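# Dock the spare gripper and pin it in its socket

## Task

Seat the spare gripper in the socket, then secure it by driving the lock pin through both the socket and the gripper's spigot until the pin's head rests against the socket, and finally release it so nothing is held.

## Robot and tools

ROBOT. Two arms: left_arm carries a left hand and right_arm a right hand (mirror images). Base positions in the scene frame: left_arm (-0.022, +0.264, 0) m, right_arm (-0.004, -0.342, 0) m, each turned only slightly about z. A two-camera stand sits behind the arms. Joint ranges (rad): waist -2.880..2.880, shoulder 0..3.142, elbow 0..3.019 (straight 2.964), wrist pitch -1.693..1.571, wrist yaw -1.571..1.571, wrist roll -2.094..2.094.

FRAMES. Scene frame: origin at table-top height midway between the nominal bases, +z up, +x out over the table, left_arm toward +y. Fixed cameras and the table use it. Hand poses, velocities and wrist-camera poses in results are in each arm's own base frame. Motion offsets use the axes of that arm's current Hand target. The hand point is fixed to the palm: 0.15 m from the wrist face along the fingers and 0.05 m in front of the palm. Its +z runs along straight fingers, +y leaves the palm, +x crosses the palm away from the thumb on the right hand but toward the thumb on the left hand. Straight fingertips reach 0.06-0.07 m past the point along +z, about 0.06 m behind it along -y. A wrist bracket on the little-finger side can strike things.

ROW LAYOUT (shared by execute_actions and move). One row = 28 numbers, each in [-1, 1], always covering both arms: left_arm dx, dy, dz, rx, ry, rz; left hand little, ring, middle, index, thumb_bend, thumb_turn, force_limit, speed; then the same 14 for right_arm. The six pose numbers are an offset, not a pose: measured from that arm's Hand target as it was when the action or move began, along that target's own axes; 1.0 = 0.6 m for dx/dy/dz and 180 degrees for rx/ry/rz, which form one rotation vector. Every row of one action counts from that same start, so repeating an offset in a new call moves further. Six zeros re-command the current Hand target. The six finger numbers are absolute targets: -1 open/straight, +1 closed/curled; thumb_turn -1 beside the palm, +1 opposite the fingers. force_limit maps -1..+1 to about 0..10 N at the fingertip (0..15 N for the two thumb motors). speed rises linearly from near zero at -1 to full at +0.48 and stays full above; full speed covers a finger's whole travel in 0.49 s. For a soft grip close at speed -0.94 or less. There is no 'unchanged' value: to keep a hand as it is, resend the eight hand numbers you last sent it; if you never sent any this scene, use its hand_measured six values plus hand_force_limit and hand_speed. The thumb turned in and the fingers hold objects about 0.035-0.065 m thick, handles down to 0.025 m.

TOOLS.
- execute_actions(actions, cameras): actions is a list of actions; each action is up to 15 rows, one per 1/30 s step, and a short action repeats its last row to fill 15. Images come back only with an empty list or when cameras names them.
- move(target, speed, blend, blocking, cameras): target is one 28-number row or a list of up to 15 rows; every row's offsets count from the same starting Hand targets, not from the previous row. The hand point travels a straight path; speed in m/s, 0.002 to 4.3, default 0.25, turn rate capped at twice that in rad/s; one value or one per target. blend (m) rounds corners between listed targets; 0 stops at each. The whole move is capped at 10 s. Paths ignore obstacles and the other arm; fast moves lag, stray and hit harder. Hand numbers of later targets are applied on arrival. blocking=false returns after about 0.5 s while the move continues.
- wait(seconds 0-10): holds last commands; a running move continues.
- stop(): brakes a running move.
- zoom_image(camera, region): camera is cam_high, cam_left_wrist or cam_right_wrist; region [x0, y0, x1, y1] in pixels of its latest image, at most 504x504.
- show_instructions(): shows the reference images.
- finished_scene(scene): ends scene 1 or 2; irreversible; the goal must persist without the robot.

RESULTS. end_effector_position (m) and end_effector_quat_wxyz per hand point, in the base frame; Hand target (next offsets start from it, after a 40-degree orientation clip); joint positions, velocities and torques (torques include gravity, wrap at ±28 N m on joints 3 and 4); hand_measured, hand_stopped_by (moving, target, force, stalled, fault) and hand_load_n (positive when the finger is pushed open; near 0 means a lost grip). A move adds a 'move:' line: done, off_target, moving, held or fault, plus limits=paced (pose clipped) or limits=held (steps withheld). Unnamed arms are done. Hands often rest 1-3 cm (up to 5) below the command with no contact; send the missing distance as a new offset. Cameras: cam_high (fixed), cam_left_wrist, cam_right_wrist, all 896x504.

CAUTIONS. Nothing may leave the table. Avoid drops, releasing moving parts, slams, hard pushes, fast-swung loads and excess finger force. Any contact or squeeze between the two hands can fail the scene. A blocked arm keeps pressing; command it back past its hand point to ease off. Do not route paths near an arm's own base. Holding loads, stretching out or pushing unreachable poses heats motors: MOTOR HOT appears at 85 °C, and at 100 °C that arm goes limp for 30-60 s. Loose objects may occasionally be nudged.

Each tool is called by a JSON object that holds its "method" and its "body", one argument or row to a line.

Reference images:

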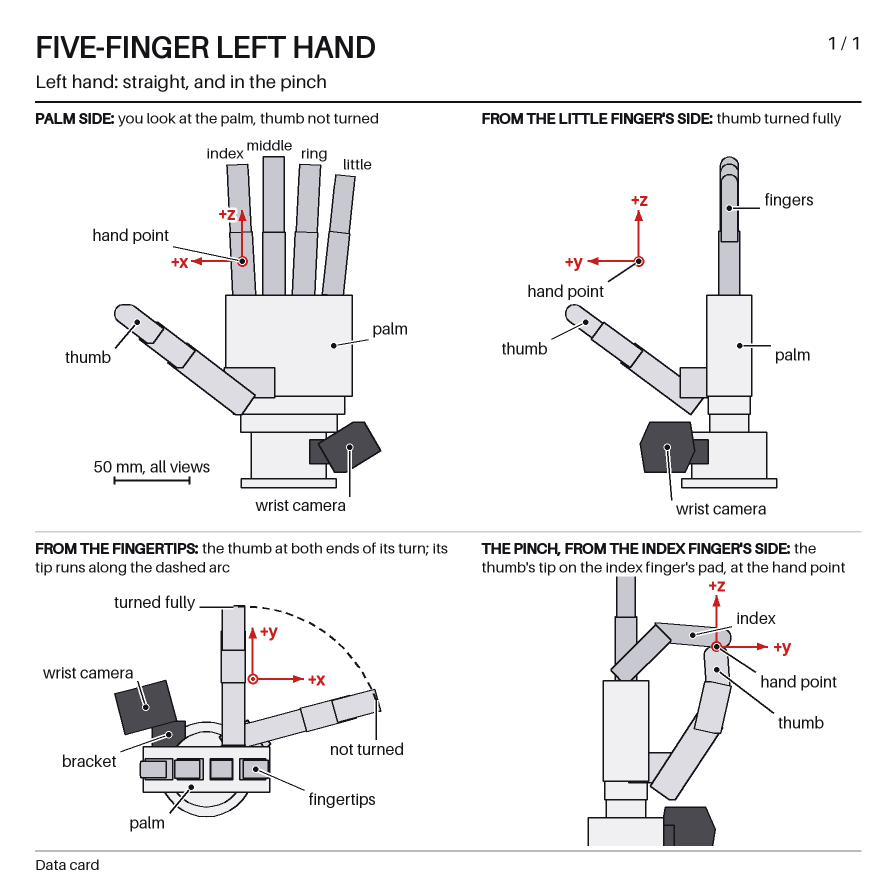

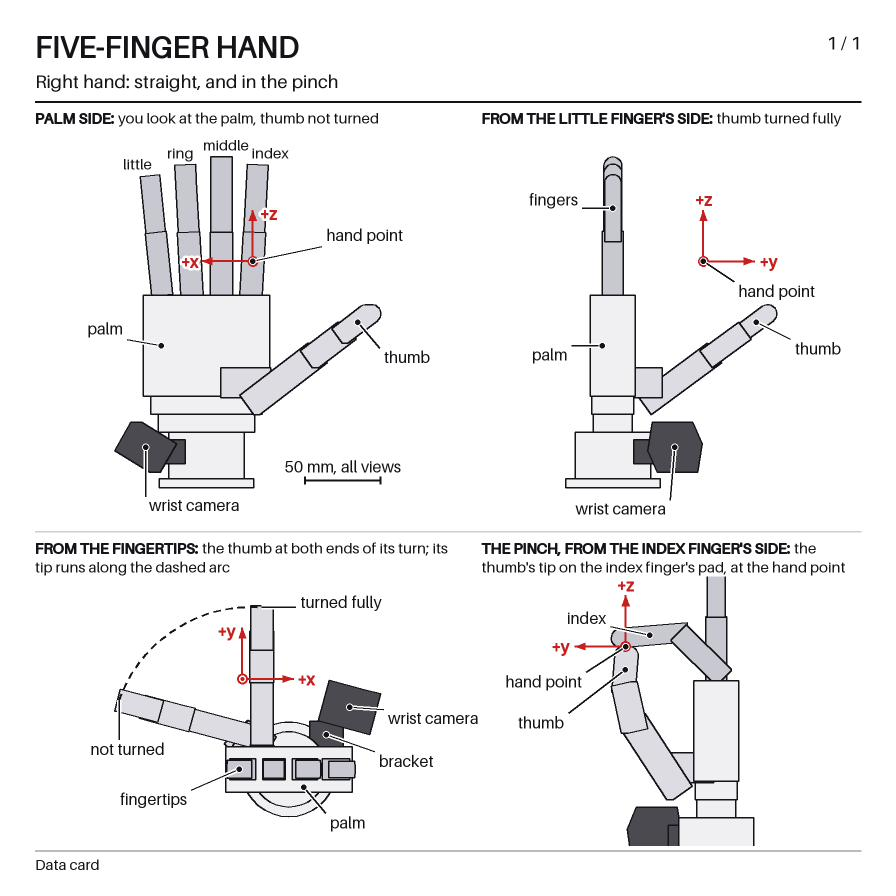

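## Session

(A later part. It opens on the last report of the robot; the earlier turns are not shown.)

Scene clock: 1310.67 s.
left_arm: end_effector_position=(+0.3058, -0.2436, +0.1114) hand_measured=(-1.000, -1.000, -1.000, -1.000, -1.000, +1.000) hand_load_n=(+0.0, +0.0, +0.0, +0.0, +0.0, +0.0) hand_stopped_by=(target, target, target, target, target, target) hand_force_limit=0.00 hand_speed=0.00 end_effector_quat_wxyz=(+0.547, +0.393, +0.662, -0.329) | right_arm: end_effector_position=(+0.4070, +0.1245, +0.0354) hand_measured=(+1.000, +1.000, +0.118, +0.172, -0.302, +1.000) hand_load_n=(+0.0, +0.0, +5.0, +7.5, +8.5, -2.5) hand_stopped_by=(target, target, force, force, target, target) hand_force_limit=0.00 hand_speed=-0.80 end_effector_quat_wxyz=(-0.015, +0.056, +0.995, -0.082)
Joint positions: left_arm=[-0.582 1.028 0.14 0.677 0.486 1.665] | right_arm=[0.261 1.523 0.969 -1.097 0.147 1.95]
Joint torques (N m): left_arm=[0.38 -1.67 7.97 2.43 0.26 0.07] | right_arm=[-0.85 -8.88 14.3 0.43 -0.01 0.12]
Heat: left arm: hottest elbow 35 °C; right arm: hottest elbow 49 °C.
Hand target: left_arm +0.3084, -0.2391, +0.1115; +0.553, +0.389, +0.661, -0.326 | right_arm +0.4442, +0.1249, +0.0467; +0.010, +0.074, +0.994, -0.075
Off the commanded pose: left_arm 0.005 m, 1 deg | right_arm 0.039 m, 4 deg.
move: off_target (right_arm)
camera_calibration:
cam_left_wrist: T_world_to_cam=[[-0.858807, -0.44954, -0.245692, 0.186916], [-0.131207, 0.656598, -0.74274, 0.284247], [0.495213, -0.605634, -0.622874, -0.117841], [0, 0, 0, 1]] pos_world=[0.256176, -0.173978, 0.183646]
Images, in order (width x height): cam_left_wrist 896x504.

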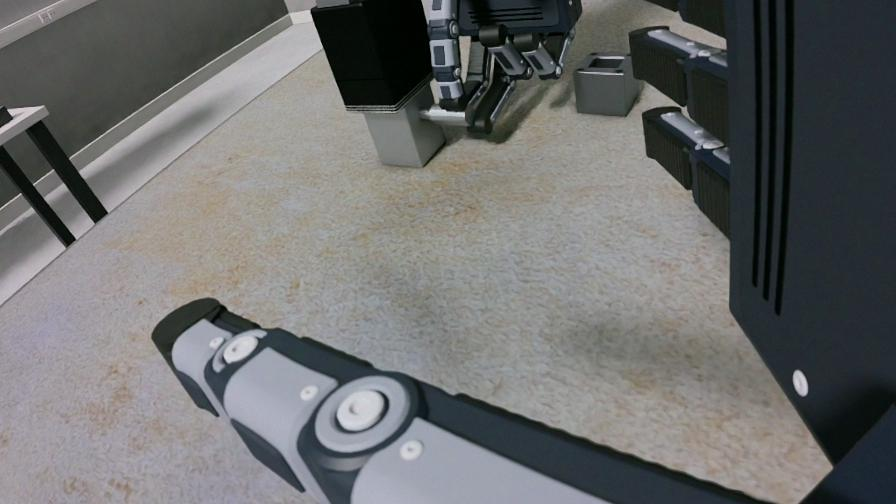

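{"method": "zoom_image", "body": {
  "camera": "cam_left_wrist",
  "region": [300, 0, 600, 170]
}}

{"method": "execute_actions", "body": {
  "actions": [],
  "cameras": ["all"]
}}

Scaled by 1.680 from the camera's 896x504 image, which has a finer 1280x720 frame.

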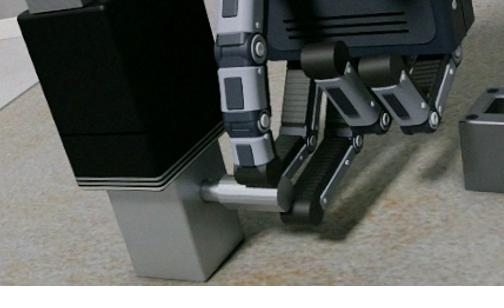

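Scene clock: 1315.23 s.
left_arm: end_effector_position=(+0.3058, -0.2436, +0.1114) hand_measured=(-1.000, -1.000, -1.000, -1.000, -1.000, +1.000) hand_load_n=(+0.0, +0.0, +0.0, +0.0, +0.0, +0.0) hand_stopped_by=(target, target, target, target, target, target) hand_force_limit=0.00 hand_speed=0.00 end_effector_quat_wxyz=(+0.547, +0.393, +0.662, -0.329) | right_arm: end_effector_position=(+0.4070, +0.1245, +0.0352) hand_measured=(+1.000, +1.000, +0.118, +0.172, -0.302, +1.000) hand_load_n=(+0.0, +0.0, +5.0, +7.0, +8.5, -2.0) hand_stopped_by=(target, target, force, force, target, target) hand_force_limit=0.00 hand_speed=-0.80 end_effector_quat_wxyz=(-0.015, +0.056, +0.995, -0.082)
Joint positions: left_arm=[-0.582 1.028 0.14 0.677 0.486 1.665] | right_arm=[0.261 1.523 0.969 -1.097 0.147 1.95]
Joint velocities: within noise
Joint torques (N m): left_arm=[0.26 -1.67 7.95 2.43 0.26 0.07] | right_arm=[-0.91 -9 14.41 0.47 0 0.13]
Motor temperatures (°C): left_arm=[30 27 35 27 26 28] | right_arm=[28 30 50 28 29 28]
Heat: left arm: hottest elbow 35 °C; right arm: hottest elbow 50 °C.
Hand target: left_arm +0.3084, -0.2391, +0.1115; +0.553, +0.389, +0.661, -0.326 | right_arm +0.4442, +0.1250, +0.0466; +0.010, +0.074, +0.994, -0.075
Off the commanded pose: left_arm 0.005 m, 1 deg | right_arm 0.039 m, 4 deg.
camera_calibration:
cam_left_wrist: T_world_to_cam=[[-0.858807, -0.44954, -0.245692, 0.186916], [-0.131207, 0.656598, -0.74274, 0.284247], [0.495213, -0.605634, -0.622874, -0.117841], [0, 0, 0, 1]] pos_world=[0.256176, -0.173978, 0.183646]
cam_right_wrist: T_world_to_cam=[[-0.176335, 0.96476, -0.195307, -0.0405583], [0.877894, 0.243883, 0.412096, -0.398928], [0.445206, -0.0987917, -0.889962, -0.022394], [0, 0, 0, 1]] pos_world=[0.353035, 0.134209, 0.136546]

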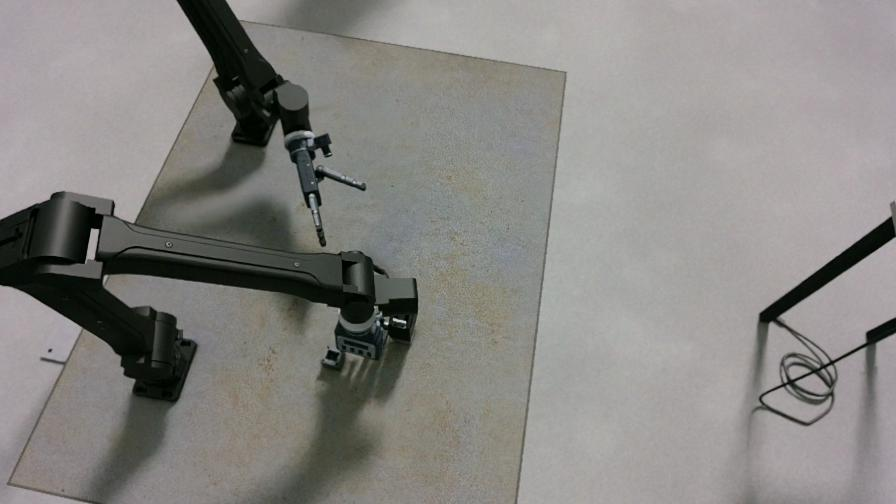

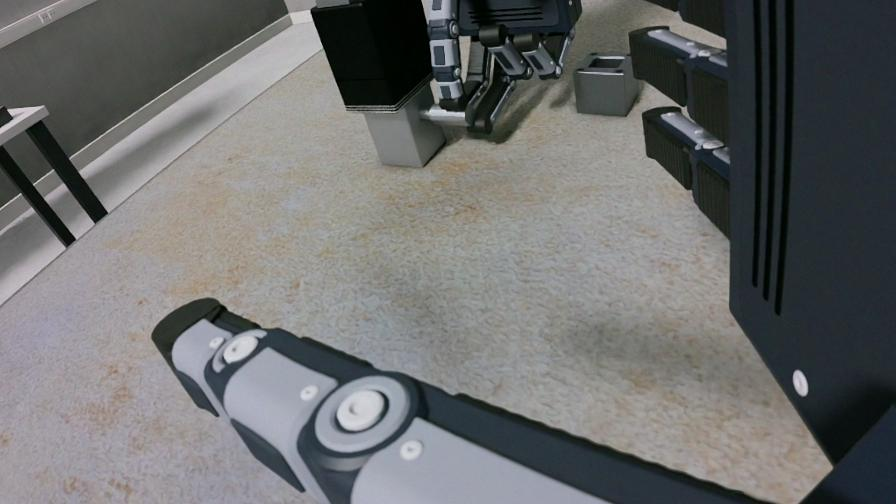

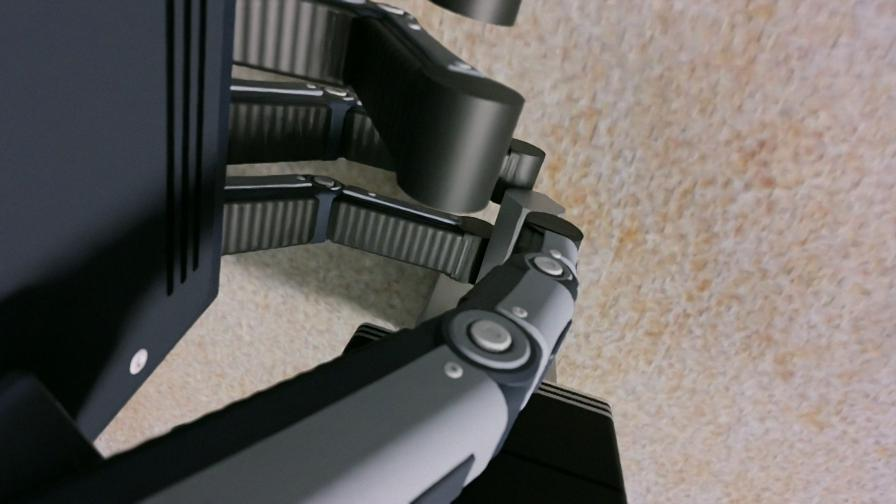

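{"method": "zoom_image", "body": {
  "camera": "cam_high",
  "region": [300, 230, 460, 390]
}}

Scaled by 3.150 from the camera's 896x504 image, which has a finer 1280x720 frame.

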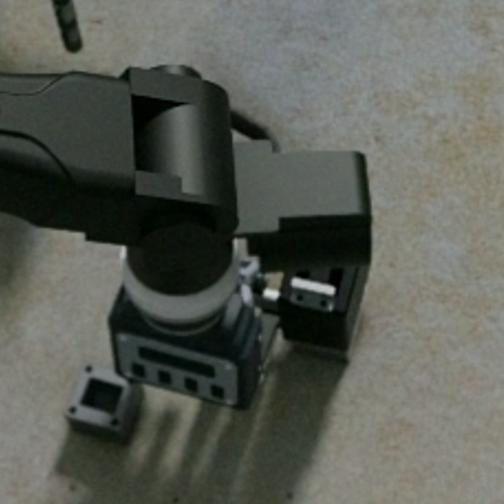

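{"method": "move", "body": {
  "target": [0,0,0,0,0,0,-1,-1,-1,-1,-1,1,0,0,-0.0084,0.0002,-0.0015,-0.0004,-0.0028,0.0069,1.0,1.0,0.35,0.35,-0.3,1,0.0,-0.8],
  "speed": 0.03,
  "cameras": ["cam_left_wrist"]
}}

{"method": "zoom_image", "body": {
  "camera": "cam_left_wrist",
  "region": [400, 75, 540, 150]
}}

Scene clock: 1329.53 s.
left_arm: end_effector_position=(+0.3058, -0.2436, +0.1114) hand_measured=(-1.000, -1.000, -1.000, -1.000, -1.000, +1.000) hand_load_n=(+0.0, +0.0, +0.0, +0.0, +0.0, +0.0) hand_stopped_by=(target, target, target, target, target, target) hand_force_limit=0.00 hand_speed=0.00 end_effector_quat_wxyz=(+0.547, +0.393, +0.662, -0.329) | right_arm: end_effector_position=(+0.4070, +0.1243, +0.0352) hand_measured=(+1.000, +1.000, +0.118, +0.172, -0.302, +1.000) hand_load_n=(+0.0, +0.0, +5.0, +7.0, +8.5, -2.0) hand_stopped_by=(target, target, force, force, target, target) hand_force_limit=0.00 hand_speed=-0.80 end_effector_quat_wxyz=(-0.015, +0.056, +0.995, -0.082)
Joint positions: left_arm=[-0.582 1.028 0.14 0.677 0.486 1.665] | right_arm=[0.261 1.523 0.969 -1.097 0.147 1.95]
Joint torques (N m): left_arm=[0.44 -1.61 7.98 2.44 0.26 0.07] | right_arm=[-0.67 -8.35 14.57 0.58 0.07 0.3]
Heat: left arm: hottest elbow 35 °C; right arm: hottest elbow 51 °C.
Hand target: left_arm +0.3084, -0.2391, +0.1115; +0.553, +0.389, +0.661, -0.326 | right_arm +0.4492, +0.1243, +0.0476; +0.015, +0.084, +0.994, -0.075
Off the commanded pose: left_arm 0.005 m, 1 deg | right_arm 0.044 m, 5 deg.
move: off_target (right_arm)
camera_calibration:
cam_left_wrist: T_world_to_cam=[[-0.858807, -0.44954, -0.245692, 0.186916], [-0.131207, 0.656598, -0.74274, 0.284247], [0.495213, -0.605634, -0.622874, -0.117841], [0, 0, 0, 1]] pos_world=[0.256176, -0.173978, 0.183646]
Images, in order (width x height): cam_left_wrist 896x504.

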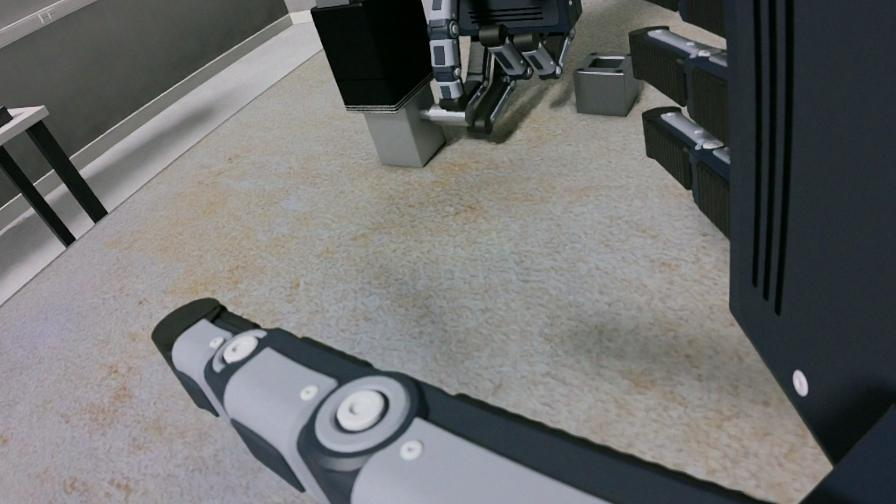

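Scaled by 3.600 from the camera's 896x504 image, which has a finer 1280x720 frame.

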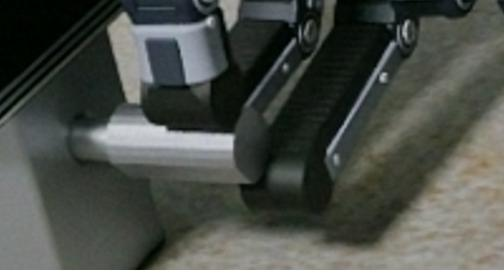

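{"method": "execute_actions", "body": {
  "actions": [],
  "cameras": ["cam_high"]
}}

{"method": "zoom_image", "body": {
  "camera": "cam_high",
  "region": [370, 305, 430, 365]
}}

Scene clock: 1340.87 s.
left_arm: end_effector_position=(+0.3058, -0.2436, +0.1114) hand_measured=(-1.000, -1.000, -1.000, -1.000, -1.000, +1.000) hand_load_n=(+0.0, +0.0, +0.0, +0.0, +0.0, +0.0) hand_stopped_by=(target, target, target, target, target, target) hand_force_limit=0.00 hand_speed=0.00 end_effector_quat_wxyz=(+0.547, +0.393, +0.662, -0.329) | right_arm: end_effector_position=(+0.4070, +0.1243, +0.0352) hand_measured=(+1.000, +1.000, +0.118, +0.172, -0.302, +1.000) hand_load_n=(+0.0, +0.0, +5.0, +7.0, +8.5, -2.5) hand_stopped_by=(target, target, force, force, target, target) hand_force_limit=0.00 hand_speed=-0.80 end_effector_quat_wxyz=(-0.015, +0.056, +0.995, -0.082)
Joint positions: left_arm=[-0.582 1.028 0.14 0.677 0.486 1.665] | right_arm=[0.261 1.523 0.969 -1.097 0.147 1.95]
Joint velocities: within noise
Joint torques (N m): left_arm=[0.38 -1.79 7.99 2.43 0.26 0.08] | right_arm=[-1.08 -8.53 14.58 0.69 0.05 0.3]
Motor temperatures (°C): left_arm=[30 27 35 27 26 28] | right_arm=[28 30 53 28 29 29]
Heat: left arm: hottest elbow 35 °C; right arm: hottest elbow 53 °C.
Hand target: left_arm +0.3084, -0.2391, +0.1115; +0.553, +0.389, +0.661, -0.326 | right_arm +0.4492, +0.1243, +0.0476; +0.015, +0.084, +0.994, -0.075
Off the commanded pose: left_arm 0.005 m, 1 deg | right_arm 0.044 m, 5 deg.
Images, in order (width x height): cam_high 896x504.

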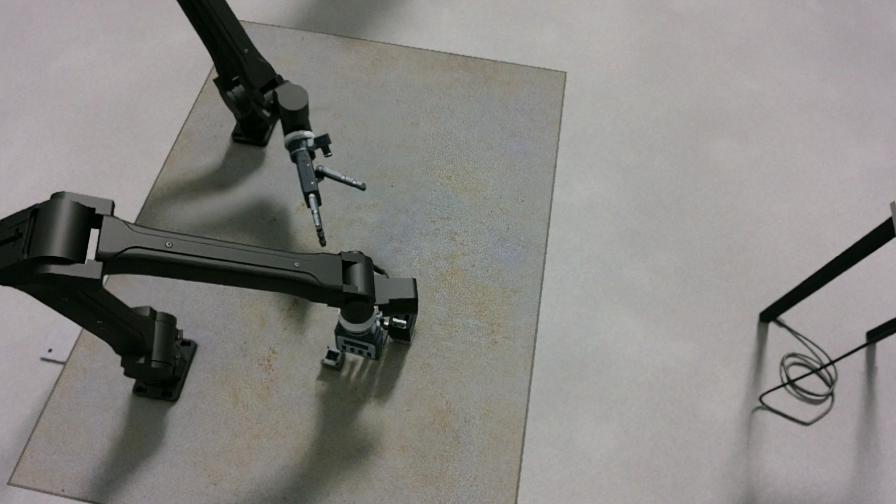

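Scaled by 8.400 from the camera's 896x504 image, which has a finer 1280x720 frame.

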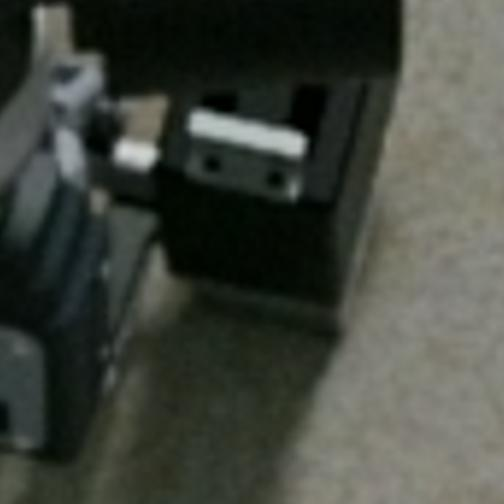

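{"method": "move", "body": {
  "target": [
    [0,0,0,0,0,0,-1,-1,-1,-1,-1,1,0,0,0,-0.0004,0.0009,-0.0159,0.0015,0.0003,1.0,1.0,0.35,0.35,-0.3,1,0.0,-0.8],
    [0,0,0,0,0,0,-1,-1,-1,-1,-1,1,0,0,0,0.0004,-0.0009,0.0159,-0.0015,-0.0003,1.0,1.0,0.35,0.35,-0.3,1,0.0,-0.8],
    [0,0,0,0,0,0,-1,-1,-1,-1,-1,1,0,0,0,0,0,0,0,0,1.0,1.0,0.35,0.35,-0.3,1,0.0,-0.8]
  ],
  "speed": 0.05,
  "cameras": ["cam_left_wrist"]
}}

Scene clock: 1349.63 s.
left_arm: end_effector_position=(+0.3058, -0.2436, +0.1114) hand_measured=(-1.000, -1.000, -1.000, -1.000, -1.000, +1.000) hand_load_n=(+0.0, +0.0, +0.0, +0.0, +0.0, +0.0) hand_stopped_by=(target, target, target, target, target, target) hand_force_limit=0.00 hand_speed=0.00 end_effector_quat_wxyz=(+0.547, +0.393, +0.662, -0.329) | right_arm: end_effector_position=(+0.4156, +0.1213, +0.0372) hand_measured=(+1.000, +1.000, +0.118, +0.172, -0.300, +1.000) hand_load_n=(+0.0, +0.0, +1.0, -0.5, +0.0, -0.5) hand_stopped_by=(target, target, force, force, target, target) hand_force_limit=0.00 hand_speed=-0.80 end_effector_quat_wxyz=(-0.015, +0.069, +0.994, -0.087)
Joint positions: left_arm=[-0.582 1.028 0.14 0.677 0.486 1.665] | right_arm=[0.256 1.538 0.994 -1.11 0.156 1.973]
Joint torques (N m): left_arm=[0.38 -1.49 7.97 2.44 0.26 0.07] | right_arm=[-0.32 -9.99 12.78 1.07 -0.23 0.09]
Heat: left arm: hottest elbow 35 °C; right arm: hottest elbow 53 °C.
Hand target: left_arm +0.3084, -0.2391, +0.1115; +0.553, +0.389, +0.661, -0.326 | right_arm +0.4492, +0.1244, +0.0476; +0.015, +0.084, +0.994, -0.075
Off the commanded pose: left_arm 0.005 m, 1 deg | right_arm 0.035 m, 4 deg.
move: off_target (right_arm)
camera_calibration:
cam_left_wrist: T_world_to_cam=[[-0.858807, -0.44954, -0.245692, 0.186916], [-0.131207, 0.656598, -0.74274, 0.284247], [0.495213, -0.605634, -0.622874, -0.117841], [0, 0, 0, 1]] pos_world=[0.256176, -0.173978, 0.183646]
Images, in order (width x height): cam_left_wrist 896x504.

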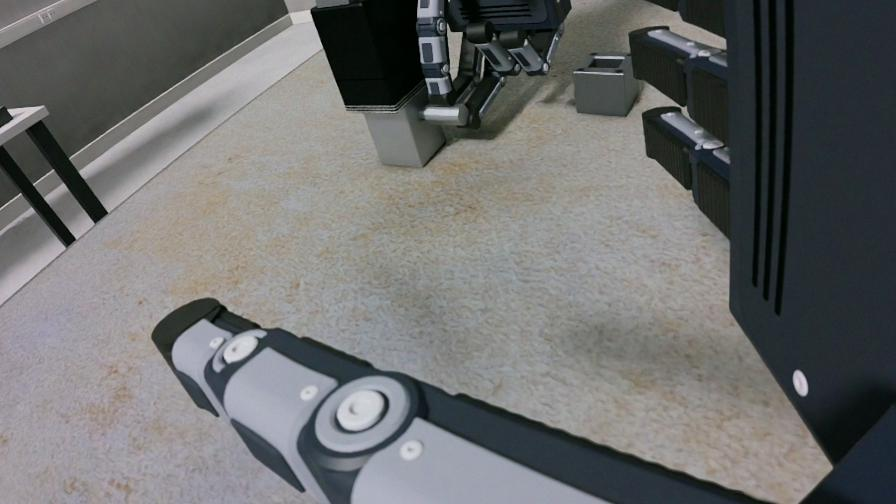

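{"method": "zoom_image", "body": {
  "camera": "cam_left_wrist",
  "region": [390, 70, 530, 145]
}}

Scaled by 3.600 from the camera's 896x504 image, which has a finer 1280x720 frame.

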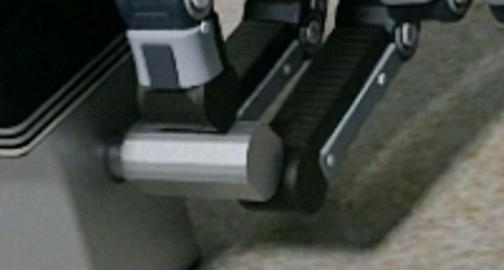

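{"method": "move", "body": {
  "target": [
    [0,0,0,0,0,0,-1,-1,-1,-1,-1,1,0,0,0.0670,-0.0051,0.0173,0.0089,0.0166,-0.0164,1.0,1.0,0.35,0.35,-0.3,1,0.0,-0.8],
    [0,0,0,0,0,0,-1,-1,-1,-1,-1,1,0,0,0.0670,-0.0051,0.0173,0.0089,0.0166,-0.0164,1.0,1.0,0.08,0.08,-1,1,0.0,-0.2],
    [0,0,0,0,0,0,-1,-1,-1,-1,-1,1,0,0,0.1464,-0.0128,0.0130,0.0027,0.0090,-0.0298,1.0,1.0,0.08,0.08,-1,1,0.0,-0.2],
    [0,0,0,0,0,0,-1,-1,-1,-1,-1,1,0,0,0.1464,-0.0128,0.0130,0.0027,0.0090,-0.0298,1.0,1.0,1.0,0.16,-1,1,0.0,0]
  ],
  "speed": 0.06,
  "cameras": ["cam_left_wrist","cam_right_wrist"]
}}

{"method": "zoom_image", "body": {
  "camera": "cam_left_wrist",
  "region": [390, 70, 530, 145]
}}

Scene clock: 1366.90 s.
left_arm: end_effector_position=(+0.3058, -0.2436, +0.1114) hand_measured=(-1.000, -1.000, -1.000, -1.000, -1.000, +1.000) hand_load_n=(+0.0, +0.0, +0.0, +0.0, +0.0, +0.0) hand_stopped_by=(target, target, target, target, target, target) hand_force_limit=0.00 hand_speed=0.00 end_effector_quat_wxyz=(+0.547, +0.393, +0.662, -0.329) | right_arm: end_effector_position=(+0.3658, +0.1246, +0.0383) hand_measured=(+1.000, +1.000, +1.000, +0.160, -1.000, +1.000) hand_load_n=(+0.0, +0.0, +0.0, +0.5, +0.0, +0.0) hand_stopped_by=(target, target, target, target, target, target) hand_force_limit=0.00 hand_speed=0.00 end_effector_quat_wxyz=(-0.006, +0.050, +0.996, -0.080)
Joint positions: left_arm=[-0.582 1.028 0.14 0.677 0.486 1.665] | right_arm=[0.292 1.41 0.854 -1.081 0.147 1.967]
Joint torques (N m): left_arm=[0.44 -1.73 7.98 2.45 0.26 0.07] | right_arm=[2.02 -10.11 7.35 0.42 -0.12 -0.1]
Heat: left arm: hottest elbow 35 °C; right arm: hottest elbow 50 °C.
Hand target: left_arm +0.3084, -0.2391, +0.1115; +0.553, +0.389, +0.661, -0.326 | right_arm +0.3614, +0.1302, +0.0372; -0.003, +0.039, +0.996, -0.078
Off the commanded pose: left_arm 0.005 m, 1 deg | right_arm 0.007 m, 1 deg.
move: done
camera_calibration:
cam_left_wrist: T_world_to_cam=[[-0.858807, -0.44954, -0.245692, 0.186916], [-0.131207, 0.656598, -0.74274, 0.284247], [0.495213, -0.605634, -0.622874, -0.117841], [0, 0, 0, 1]] pos_world=[0.256176, -0.173978, 0.183646]
cam_right_wrist: T_world_to_cam=[[-0.185898, 0.963014, -0.195053, -0.0436226], [0.86777, 0.254026, 0.427138, -0.36224], [0.460888, -0.0898569, -0.882897, -0.00838763], [0, 0, 0, 1]] pos_world=[0.310098, 0.133274, 0.138812]
Images, in order (width x height): cam_left_wrist 896x504, cam_right_wrist 896x504.

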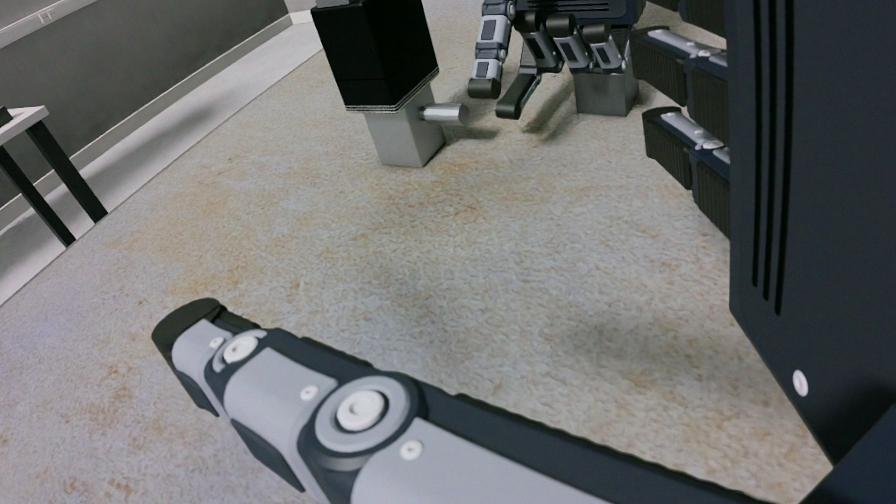

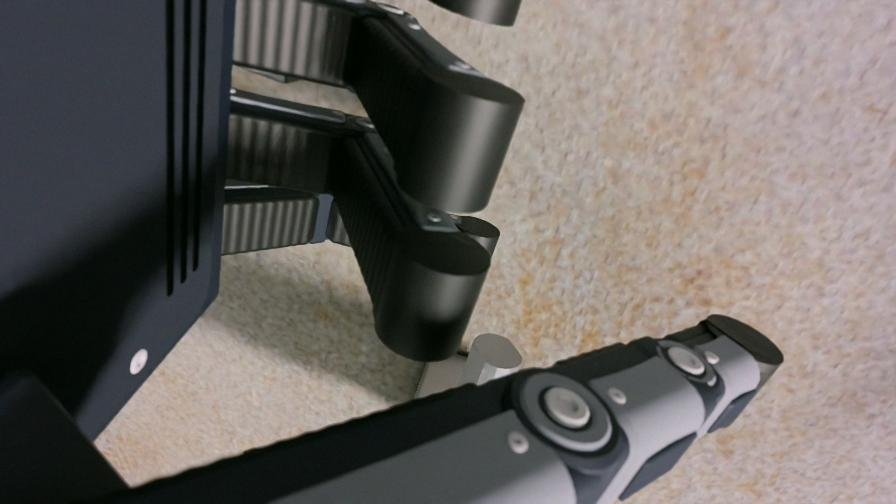

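Scaled by 3.600 from the camera's 896x504 image, which has a finer 1280x720 frame.

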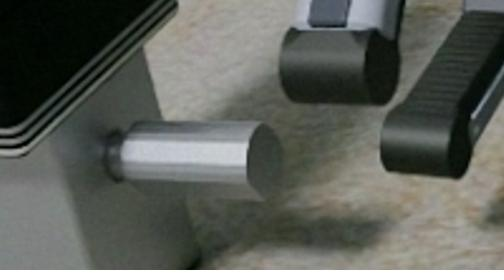

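{"method": "move", "body": {
  "target": [
    [0,0,0,0,0,0,-1,-1,-1,-1,-1,1,0,0,-0.0338,0.0648,-0.0309,-0.0020,-0.0035,0.0047,1.0,1.0,1.0,0.16,-1,1,0.0,0],
    [0,0,0,0,0,0,-1,-1,-1,-1,-1,1,0,0,-0.0416,0.0477,-0.0281,-0.0020,-0.0028,0.0091,1.0,1.0,1.0,0.16,-1,1,0.0,0]
  ],
  "speed": 0.06,
  "cameras": ["cam_left_wrist","cam_right_wrist"]
}}

{"method": "zoom_image", "body": {
  "camera": "cam_left_wrist",
  "region": [390, 70, 530, 145]
}}

Scene clock: 1378.07 s.
left_arm: end_effector_position=(+0.3058, -0.2436, +0.1114) hand_measured=(-1.000, -1.000, -1.000, -1.000, -1.000, +1.000) hand_load_n=(+0.0, +0.0, +0.0, +0.0, +0.0, +0.0) hand_stopped_by=(target, target, target, target, target, target) hand_force_limit=0.00 hand_speed=0.00 end_effector_quat_wxyz=(+0.547, +0.393, +0.662, -0.329) | right_arm: end_effector_position=(+0.3699, +0.1580, +0.0397) hand_measured=(+1.000, +1.000, +1.000, +0.160, -1.000, +1.000) hand_load_n=(+0.0, +0.0, +0.0, +0.0, +0.0, +0.0) hand_stopped_by=(target, target, target, target, target, target) hand_force_limit=0.00 hand_speed=0.00 end_effector_quat_wxyz=(-0.005, +0.047, +0.996, -0.079)
Joint positions: left_arm=[-0.582 1.028 0.14 0.677 0.486 1.665] | right_arm=[0.375 1.447 0.896 -1.095 0.14 2.045]
Joint torques (N m): left_arm=[0.38 -1.73 7.98 2.44 0.26 0.07] | right_arm=[-0.56 -9 12.4 -0.64 -0.1 -0.06]
Motor temperatures (°C): left_arm=[30 27 34 27 26 28] | right_arm=[28 30 48 28 29 29]
Heat: left arm: hottest elbow 34 °C; right arm: hottest elbow 48 °C.
Hand target: left_arm +0.3084, -0.2391, +0.1115; +0.553, +0.389, +0.661, -0.326 | right_arm +0.3887, +0.1592, +0.0495; +0.003, +0.052, +0.996, -0.075
Off the commanded pose: left_arm 0.005 m, 1 deg | right_arm 0.021 m, 1 deg.
move: off_target (right_arm)
camera_calibration:
cam_left_wrist: T_world_to_cam=[[-0.858807, -0.44954, -0.245692, 0.186916], [-0.131207, 0.656598, -0.74274, 0.284247], [0.495213, -0.605634, -0.622874, -0.117841], [0, 0, 0, 1]] pos_world=[0.256176, -0.173978, 0.183646]
cam_right_wrist: T_world_to_cam=[[-0.191226, 0.962313, -0.193356, -0.0726651], [0.865625, 0.258206, 0.428979, -0.37478], [0.462738, -0.0853421, -0.882378, -0.00749349], [0, 0, 0, 1]] pos_world=[0.313991, 0.166058, 0.14011]
Images, in order (width x height): cam_left_wrist 896x504, cam_right_wrist 896x504.

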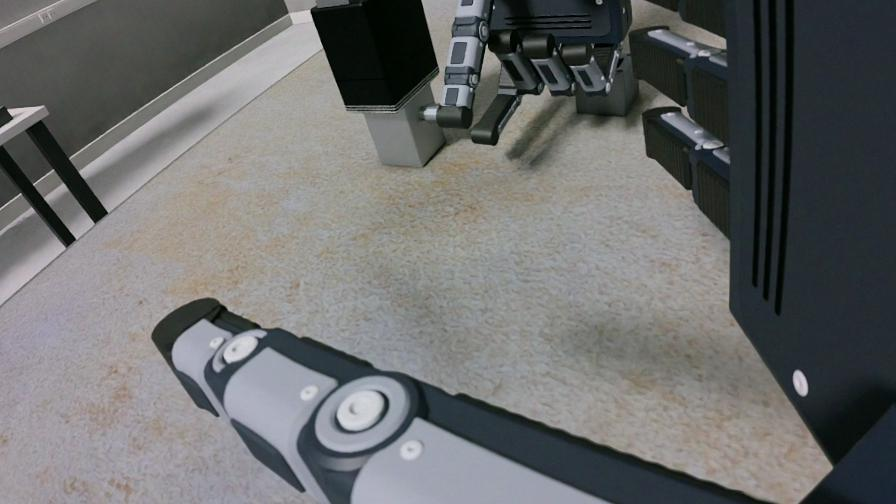

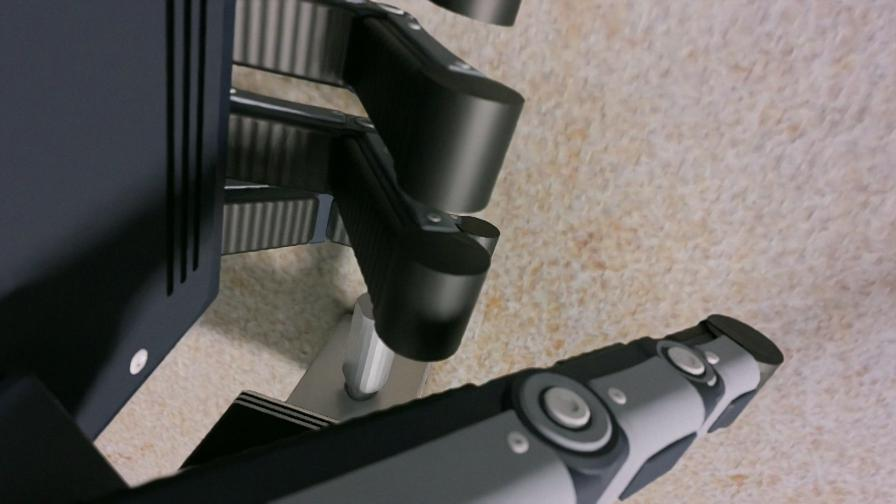

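Scaled by 3.600 from the camera's 896x504 image, which has a finer 1280x720 frame.

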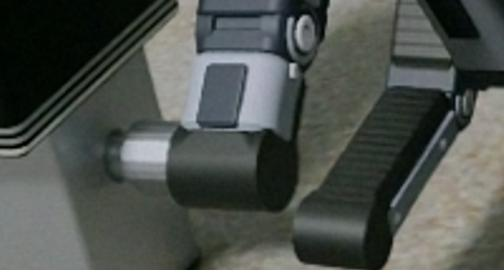

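{"method": "move", "body": {
  "target": [0,0,0,0,0,0,-1,-1,-1,-1,-1,1,0,0,-0.0688,0.0039,-0.0121,-0.0052,-0.0102,0.0035,1.0,1.0,1.0,0.16,-1,1,0.0,0],
  "speed": 0.03,
  "cameras": ["cam_left_wrist"]
}}

{"method": "zoom_image", "body": {
  "camera": "cam_left_wrist",
  "region": [390, 70, 530, 145]
}}

Scene clock: 1382.13 s.
left_arm: end_effector_position=(+0.3058, -0.2436, +0.1114) hand_measured=(-1.000, -1.000, -1.000, -1.000, -1.000, +1.000) hand_load_n=(+0.0, +0.0, +0.0, +0.0, +0.0, +0.5) hand_stopped_by=(target, target, target, target, target, target) hand_force_limit=0.00 hand_speed=0.00 end_effector_quat_wxyz=(+0.547, +0.393, +0.662, -0.329) | right_arm: end_effector_position=(+0.3880, +0.1569, +0.0379) hand_measured=(+1.000, +1.000, +1.000, +0.160, -1.000, +1.000) hand_load_n=(+0.0, +0.0, +0.0, -1.0, +0.0, +0.0) hand_stopped_by=(target, target, target, target, target, target) hand_force_limit=0.00 hand_speed=0.00 end_effector_quat_wxyz=(-0.012, +0.038, +0.996, -0.078)
Joint positions: left_arm=[-0.582 1.028 0.14 0.677 0.486 1.665] | right_arm=[0.348 1.498 0.948 -1.102 0.135 2.001]
Joint torques (N m): left_arm=[0.32 -1.73 7.95 2.43 0.26 0.08] | right_arm=[-1.73 -9.29 15.05 0.29 0.18 0.09]
Heat: left arm: hottest elbow 34 °C; right arm: hottest elbow 48 °C.
Hand target: left_arm +0.3084, -0.2391, +0.1115; +0.553, +0.389, +0.661, -0.326 | right_arm +0.4300, +0.1582, +0.0569; +0.020, +0.057, +0.996, -0.068
Off the commanded pose: left_arm 0.005 m, 1 deg | right_arm 0.046 m, 4 deg.
move: off_target (right_arm)
camera_calibration:
cam_left_wrist: T_world_to_cam=[[-0.858807, -0.44954, -0.245692, 0.186916], [-0.131207, 0.656598, -0.74274, 0.284247], [0.495213, -0.605634, -0.622874, -0.117841], [0, 0, 0, 1]] pos_world=[0.256176, -0.173978, 0.183646]
Images, in order (width x height): cam_left_wrist 896x504.

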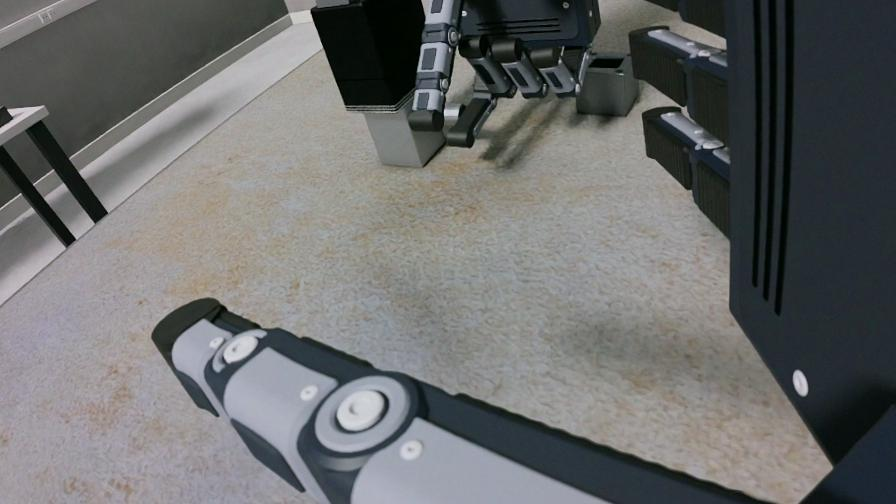

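Scaled by 3.600 from the camera's 896x504 image, which has a finer 1280x720 frame.

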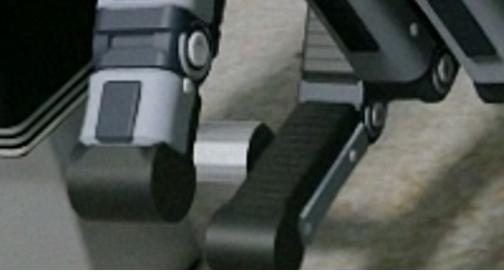

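{"method": "move", "body": {
  "target": [0,0,0,0,0,0,-1,-1,-1,-1,-1,1,0,0,-0.0202,0.0016,-0.0043,-0.0005,-0.0047,0.0007,1.0,1.0,1.0,0.16,-1,1,0.0,0],
  "speed": 0.03,
  "cameras": ["cam_left_wrist"]
}}

{"method": "zoom_image", "body": {
  "camera": "cam_left_wrist",
  "region": [390, 70, 530, 145]
}}

Scene clock: 1385.77 s.
left_arm: end_effector_position=(+0.3058, -0.2436, +0.1114) hand_measured=(-1.000, -1.000, -1.000, -1.000, -1.000, +1.000) hand_load_n=(+0.0, +0.0, +0.0, +0.0, +0.0, +0.0) hand_stopped_by=(target, target, target, target, target, target) hand_force_limit=0.00 hand_speed=0.00 end_effector_quat_wxyz=(+0.547, +0.393, +0.662, -0.329) | right_arm: end_effector_position=(+0.3882, +0.1568, +0.0375) hand_measured=(+1.000, +1.000, +1.000, +0.160, -1.000, +1.000) hand_load_n=(+0.0, +0.0, +0.0, -2.0, +0.0, +0.0) hand_stopped_by=(target, target, target, target, target, target) hand_force_limit=0.00 hand_speed=0.00 end_effector_quat_wxyz=(-0.017, +0.031, +0.996, -0.079)
Joint positions: left_arm=[-0.582 1.028 0.14 0.677 0.486 1.665] | right_arm=[0.346 1.506 0.957 -1.112 0.134 1.986]
Joint torques (N m): left_arm=[0.44 -1.79 7.94 2.45 0.26 0.07] | right_arm=[-2.14 -9.35 16.03 0.64 0.35 0.15]
Heat: left arm: hottest elbow 34 °C; right arm: hottest elbow 49 °C.
Hand target: left_arm +0.3084, -0.2391, +0.1115; +0.553, +0.389, +0.661, -0.326 | right_arm +0.4420, +0.1582, +0.0598; +0.027, +0.057, +0.996, -0.068
Off the commanded pose: left_arm 0.005 m, 1 deg | right_arm 0.058 m, 6 deg.
move: off_target (right_arm)
camera_calibration:
cam_left_wrist: T_world_to_cam=[[-0.858807, -0.44954, -0.245692, 0.186916], [-0.131207, 0.656598, -0.74274, 0.284247], [0.495213, -0.605634, -0.622874, -0.117841], [0, 0, 0, 1]] pos_world=[0.256176, -0.173978, 0.183646]
Images, in order (width x height): cam_left_wrist 896x504.

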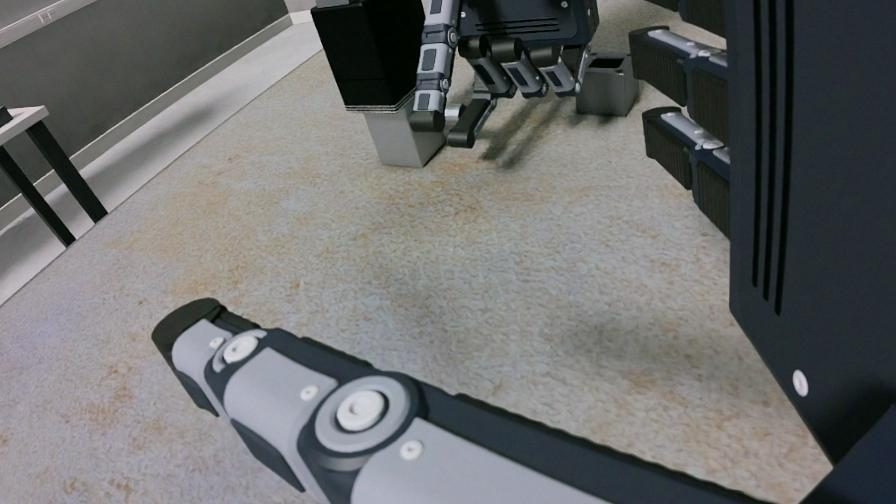

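Scaled by 3.600 from the camera's 896x504 image, which has a finer 1280x720 frame.

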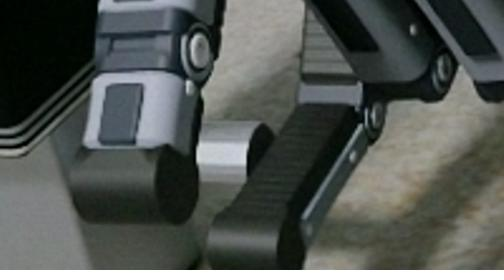

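{"method": "move", "body": {
  "target": [0,0,0,0,0,0,-1,-1,-1,-1,-1,1,0,0,0.1670,-0.0073,0.0262,0.0070,0.0169,-0.0096,1.0,1.0,1.0,0.16,-1,1,0.0,0],
  "speed": 0.06,
  "cameras": ["cam_left_wrist"]
}}

{"method": "zoom_image", "body": {
  "camera": "cam_left_wrist",
  "region": [390, 70, 530, 145]
}}

{"method": "zoom_image", "body": {
  "camera": "cam_left_wrist",
  "region": [410, 95, 470, 133]
}}

Scene clock: 1392.87 s.
left_arm: end_effector_position=(+0.3058, -0.2436, +0.1114) hand_measured=(-1.000, -1.000, -1.000, -1.000, -1.000, +1.000) hand_load_n=(+0.0, +0.0, +0.0, +0.0, +0.0, +0.5) hand_stopped_by=(target, target, target, target, target, target) hand_force_limit=0.00 hand_speed=0.00 end_effector_quat_wxyz=(+0.547, +0.393, +0.662, -0.329) | right_arm: end_effector_position=(+0.3470, +0.1583, +0.0393) hand_measured=(+1.000, +1.000, +1.000, +0.160, -1.000, +1.000) hand_load_n=(+0.0, +0.0, +0.0, +0.0, -0.5, +0.0) hand_stopped_by=(target, target, target, target, target, target) hand_force_limit=0.00 hand_speed=0.00 end_effector_quat_wxyz=(-0.005, +0.047, +0.996, -0.080)
Joint positions: left_arm=[-0.582 1.028 0.14 0.677 0.486 1.665] | right_arm=[0.401 1.393 0.839 -1.095 0.14 2.072]
Joint torques (N m): left_arm=[0.5 -1.61 8.03 2.43 0.25 0.08] | right_arm=[1.9 -9.82 7.53 0.09 -0.14 0.04]
Heat: left arm: hottest elbow 34 °C; right arm: hottest elbow 49 °C.
Hand target: left_arm +0.3084, -0.2391, +0.1115; +0.553, +0.389, +0.661, -0.326 | right_arm +0.3429, +0.1627, +0.0386; -0.001, +0.045, +0.996, -0.078
Off the commanded pose: left_arm 0.005 m, 1 deg | right_arm 0.006 m, 1 deg.
move: done
camera_calibration:
cam_left_wrist: T_world_to_cam=[[-0.858807, -0.44954, -0.245692, 0.186916], [-0.131207, 0.656598, -0.74274, 0.284247], [0.495213, -0.605634, -0.622874, -0.117841], [0, 0, 0, 1]] pos_world=[0.256176, -0.173978, 0.183646]
Images, in order (width x height): cam_left_wrist 896x504.

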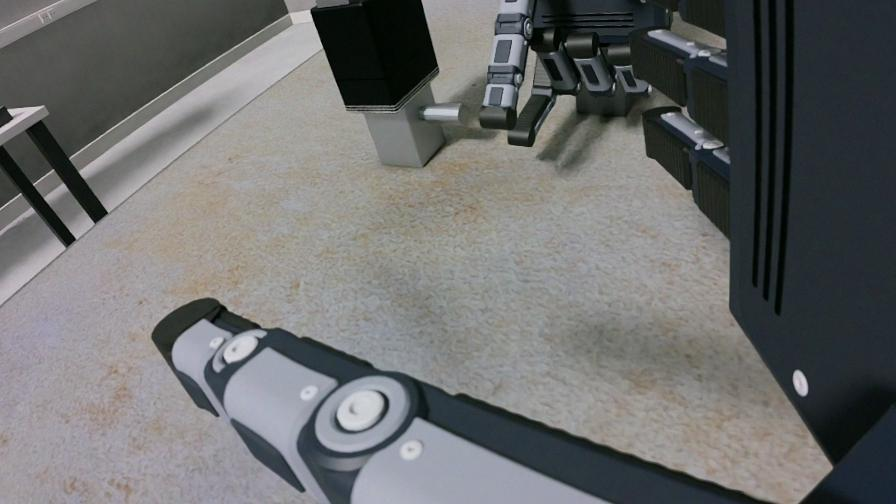

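Scaled by 3.600 from the camera's 896x504 image, which has a finer 1280x720 frame.

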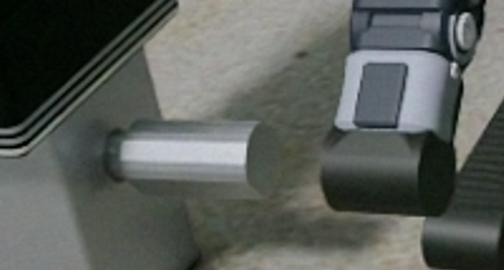

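Scaled by 8.400 from the camera's 896x504 image, which has a finer 1280x720 frame.

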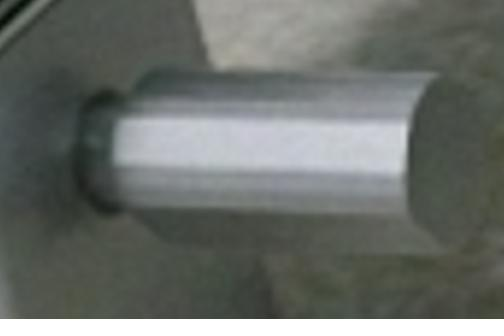

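{"method": "move", "body": {
  "target": [
    [0,0,0,0,0,0,-1,-1,-1,-1,-1,1,0,0,-0.0207,-0.0681,0.0121,0.0011,0.0060,0.0022,1.0,1.0,1.0,0.16,-1,1,0.0,0],
    [0,0,0,0,0,0,-1,-1,-1,-1,-1,1,0,0,-0.1028,-0.0555,-0.0132,-0.0034,-0.0075,0.0217,1.0,1.0,1.0,0.16,-1,1,0.0,0],
    [0,0,0,0,0,0,-1,-1,-1,-1,-1,1,0,0,-0.1028,-0.0555,-0.0132,-0.0034,-0.0075,0.0217,1.0,1.0,-0.1,-0.1,-0.7,1,0.0,0]
  ],
  "speed": 0.06,
  "cameras": ["cam_left_wrist","cam_right_wrist"]
}}

Scene clock: 1409.17 s.
left_arm: end_effector_position=(+0.3058, -0.2436, +0.1114) hand_measured=(-1.000, -1.000, -1.000, -1.000, -1.000, +1.000) hand_load_n=(+0.0, +0.0, +0.0, +0.0, +0.0, +0.5) hand_stopped_by=(target, target, target, target, target, target) hand_force_limit=0.00 hand_speed=0.00 end_effector_quat_wxyz=(+0.547, +0.393, +0.662, -0.329) | right_arm: end_effector_position=(+0.3755, +0.1252, +0.0412) hand_measured=(+1.000, +1.000, -0.100, -0.100, -0.700, +1.000) hand_load_n=(+0.0, +0.0, +0.0, +0.0, +0.0, +0.0) hand_stopped_by=(target, target, target, target, target, target) hand_force_limit=0.00 hand_speed=0.00 end_effector_quat_wxyz=(-0.005, +0.065, +0.995, -0.079)
Joint positions: left_arm=[-0.582 1.028 0.14 0.677 0.486 1.665] | right_arm=[0.288 1.426 0.879 -1.089 0.145 1.993]
Joint torques (N m): left_arm=[0.5 -1.67 7.97 2.45 0.26 0.07] | right_arm=[-0.32 -8.12 12.57 0.24 -0.04 0.04]
Heat: left arm: hottest elbow 34 °C; right arm: hottest elbow 47 °C.
Hand target: left_arm +0.3084, -0.2391, +0.1115; +0.553, +0.389, +0.661, -0.326 | right_arm +0.4014, +0.1257, +0.0520; +0.014, +0.077, +0.994, -0.073
Off the commanded pose: left_arm 0.005 m, 1 deg | right_arm 0.028 m, 3 deg.
move: off_target (right_arm); target 3's new numbers were sent with right_arm's hand 0.028 m and 3 deg from that target
camera_calibration:
cam_left_wrist: T_world_to_cam=[[-0.858807, -0.44954, -0.245692, 0.186916], [-0.131207, 0.656598, -0.74274, 0.284247], [0.495213, -0.605634, -0.622874, -0.117841], [0, 0, 0, 1]] pos_world=[0.256176, -0.173978, 0.183646]
cam_right_wrist: T_world_to_cam=[[-0.156526, 0.96844, -0.19397, -0.0534926], [0.873057, 0.227495, 0.431298, -0.370835], [0.461813, -0.101837, -0.881112, -0.0091476], [0, 0, 0, 1]] pos_world=[0.319611, 0.135236, 0.141504]
Images, in order (width x height): cam_left_wrist 896x504, cam_right_wrist 896x504.

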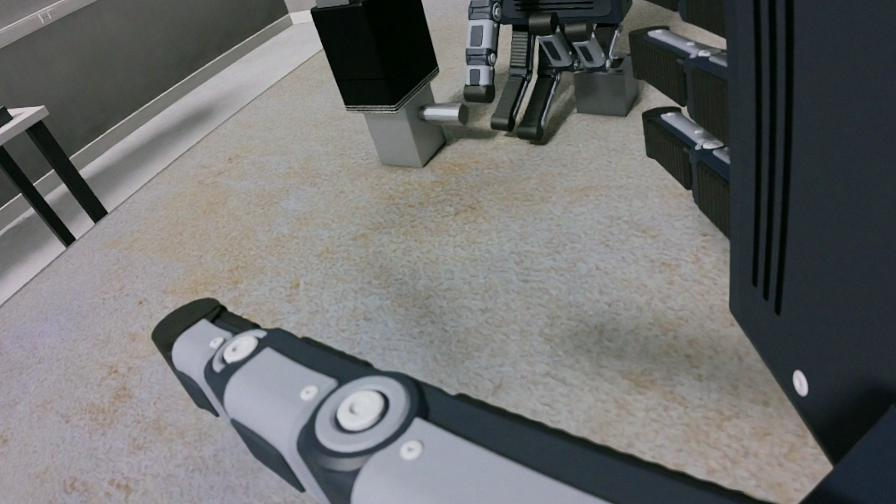

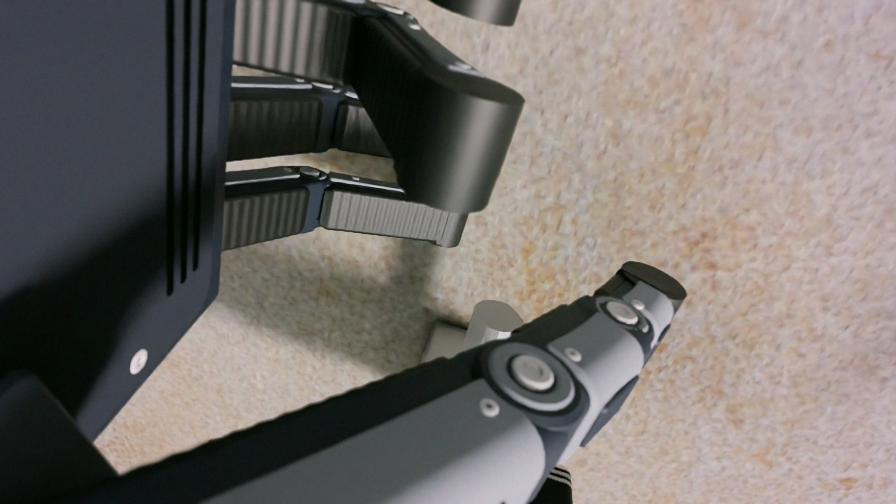

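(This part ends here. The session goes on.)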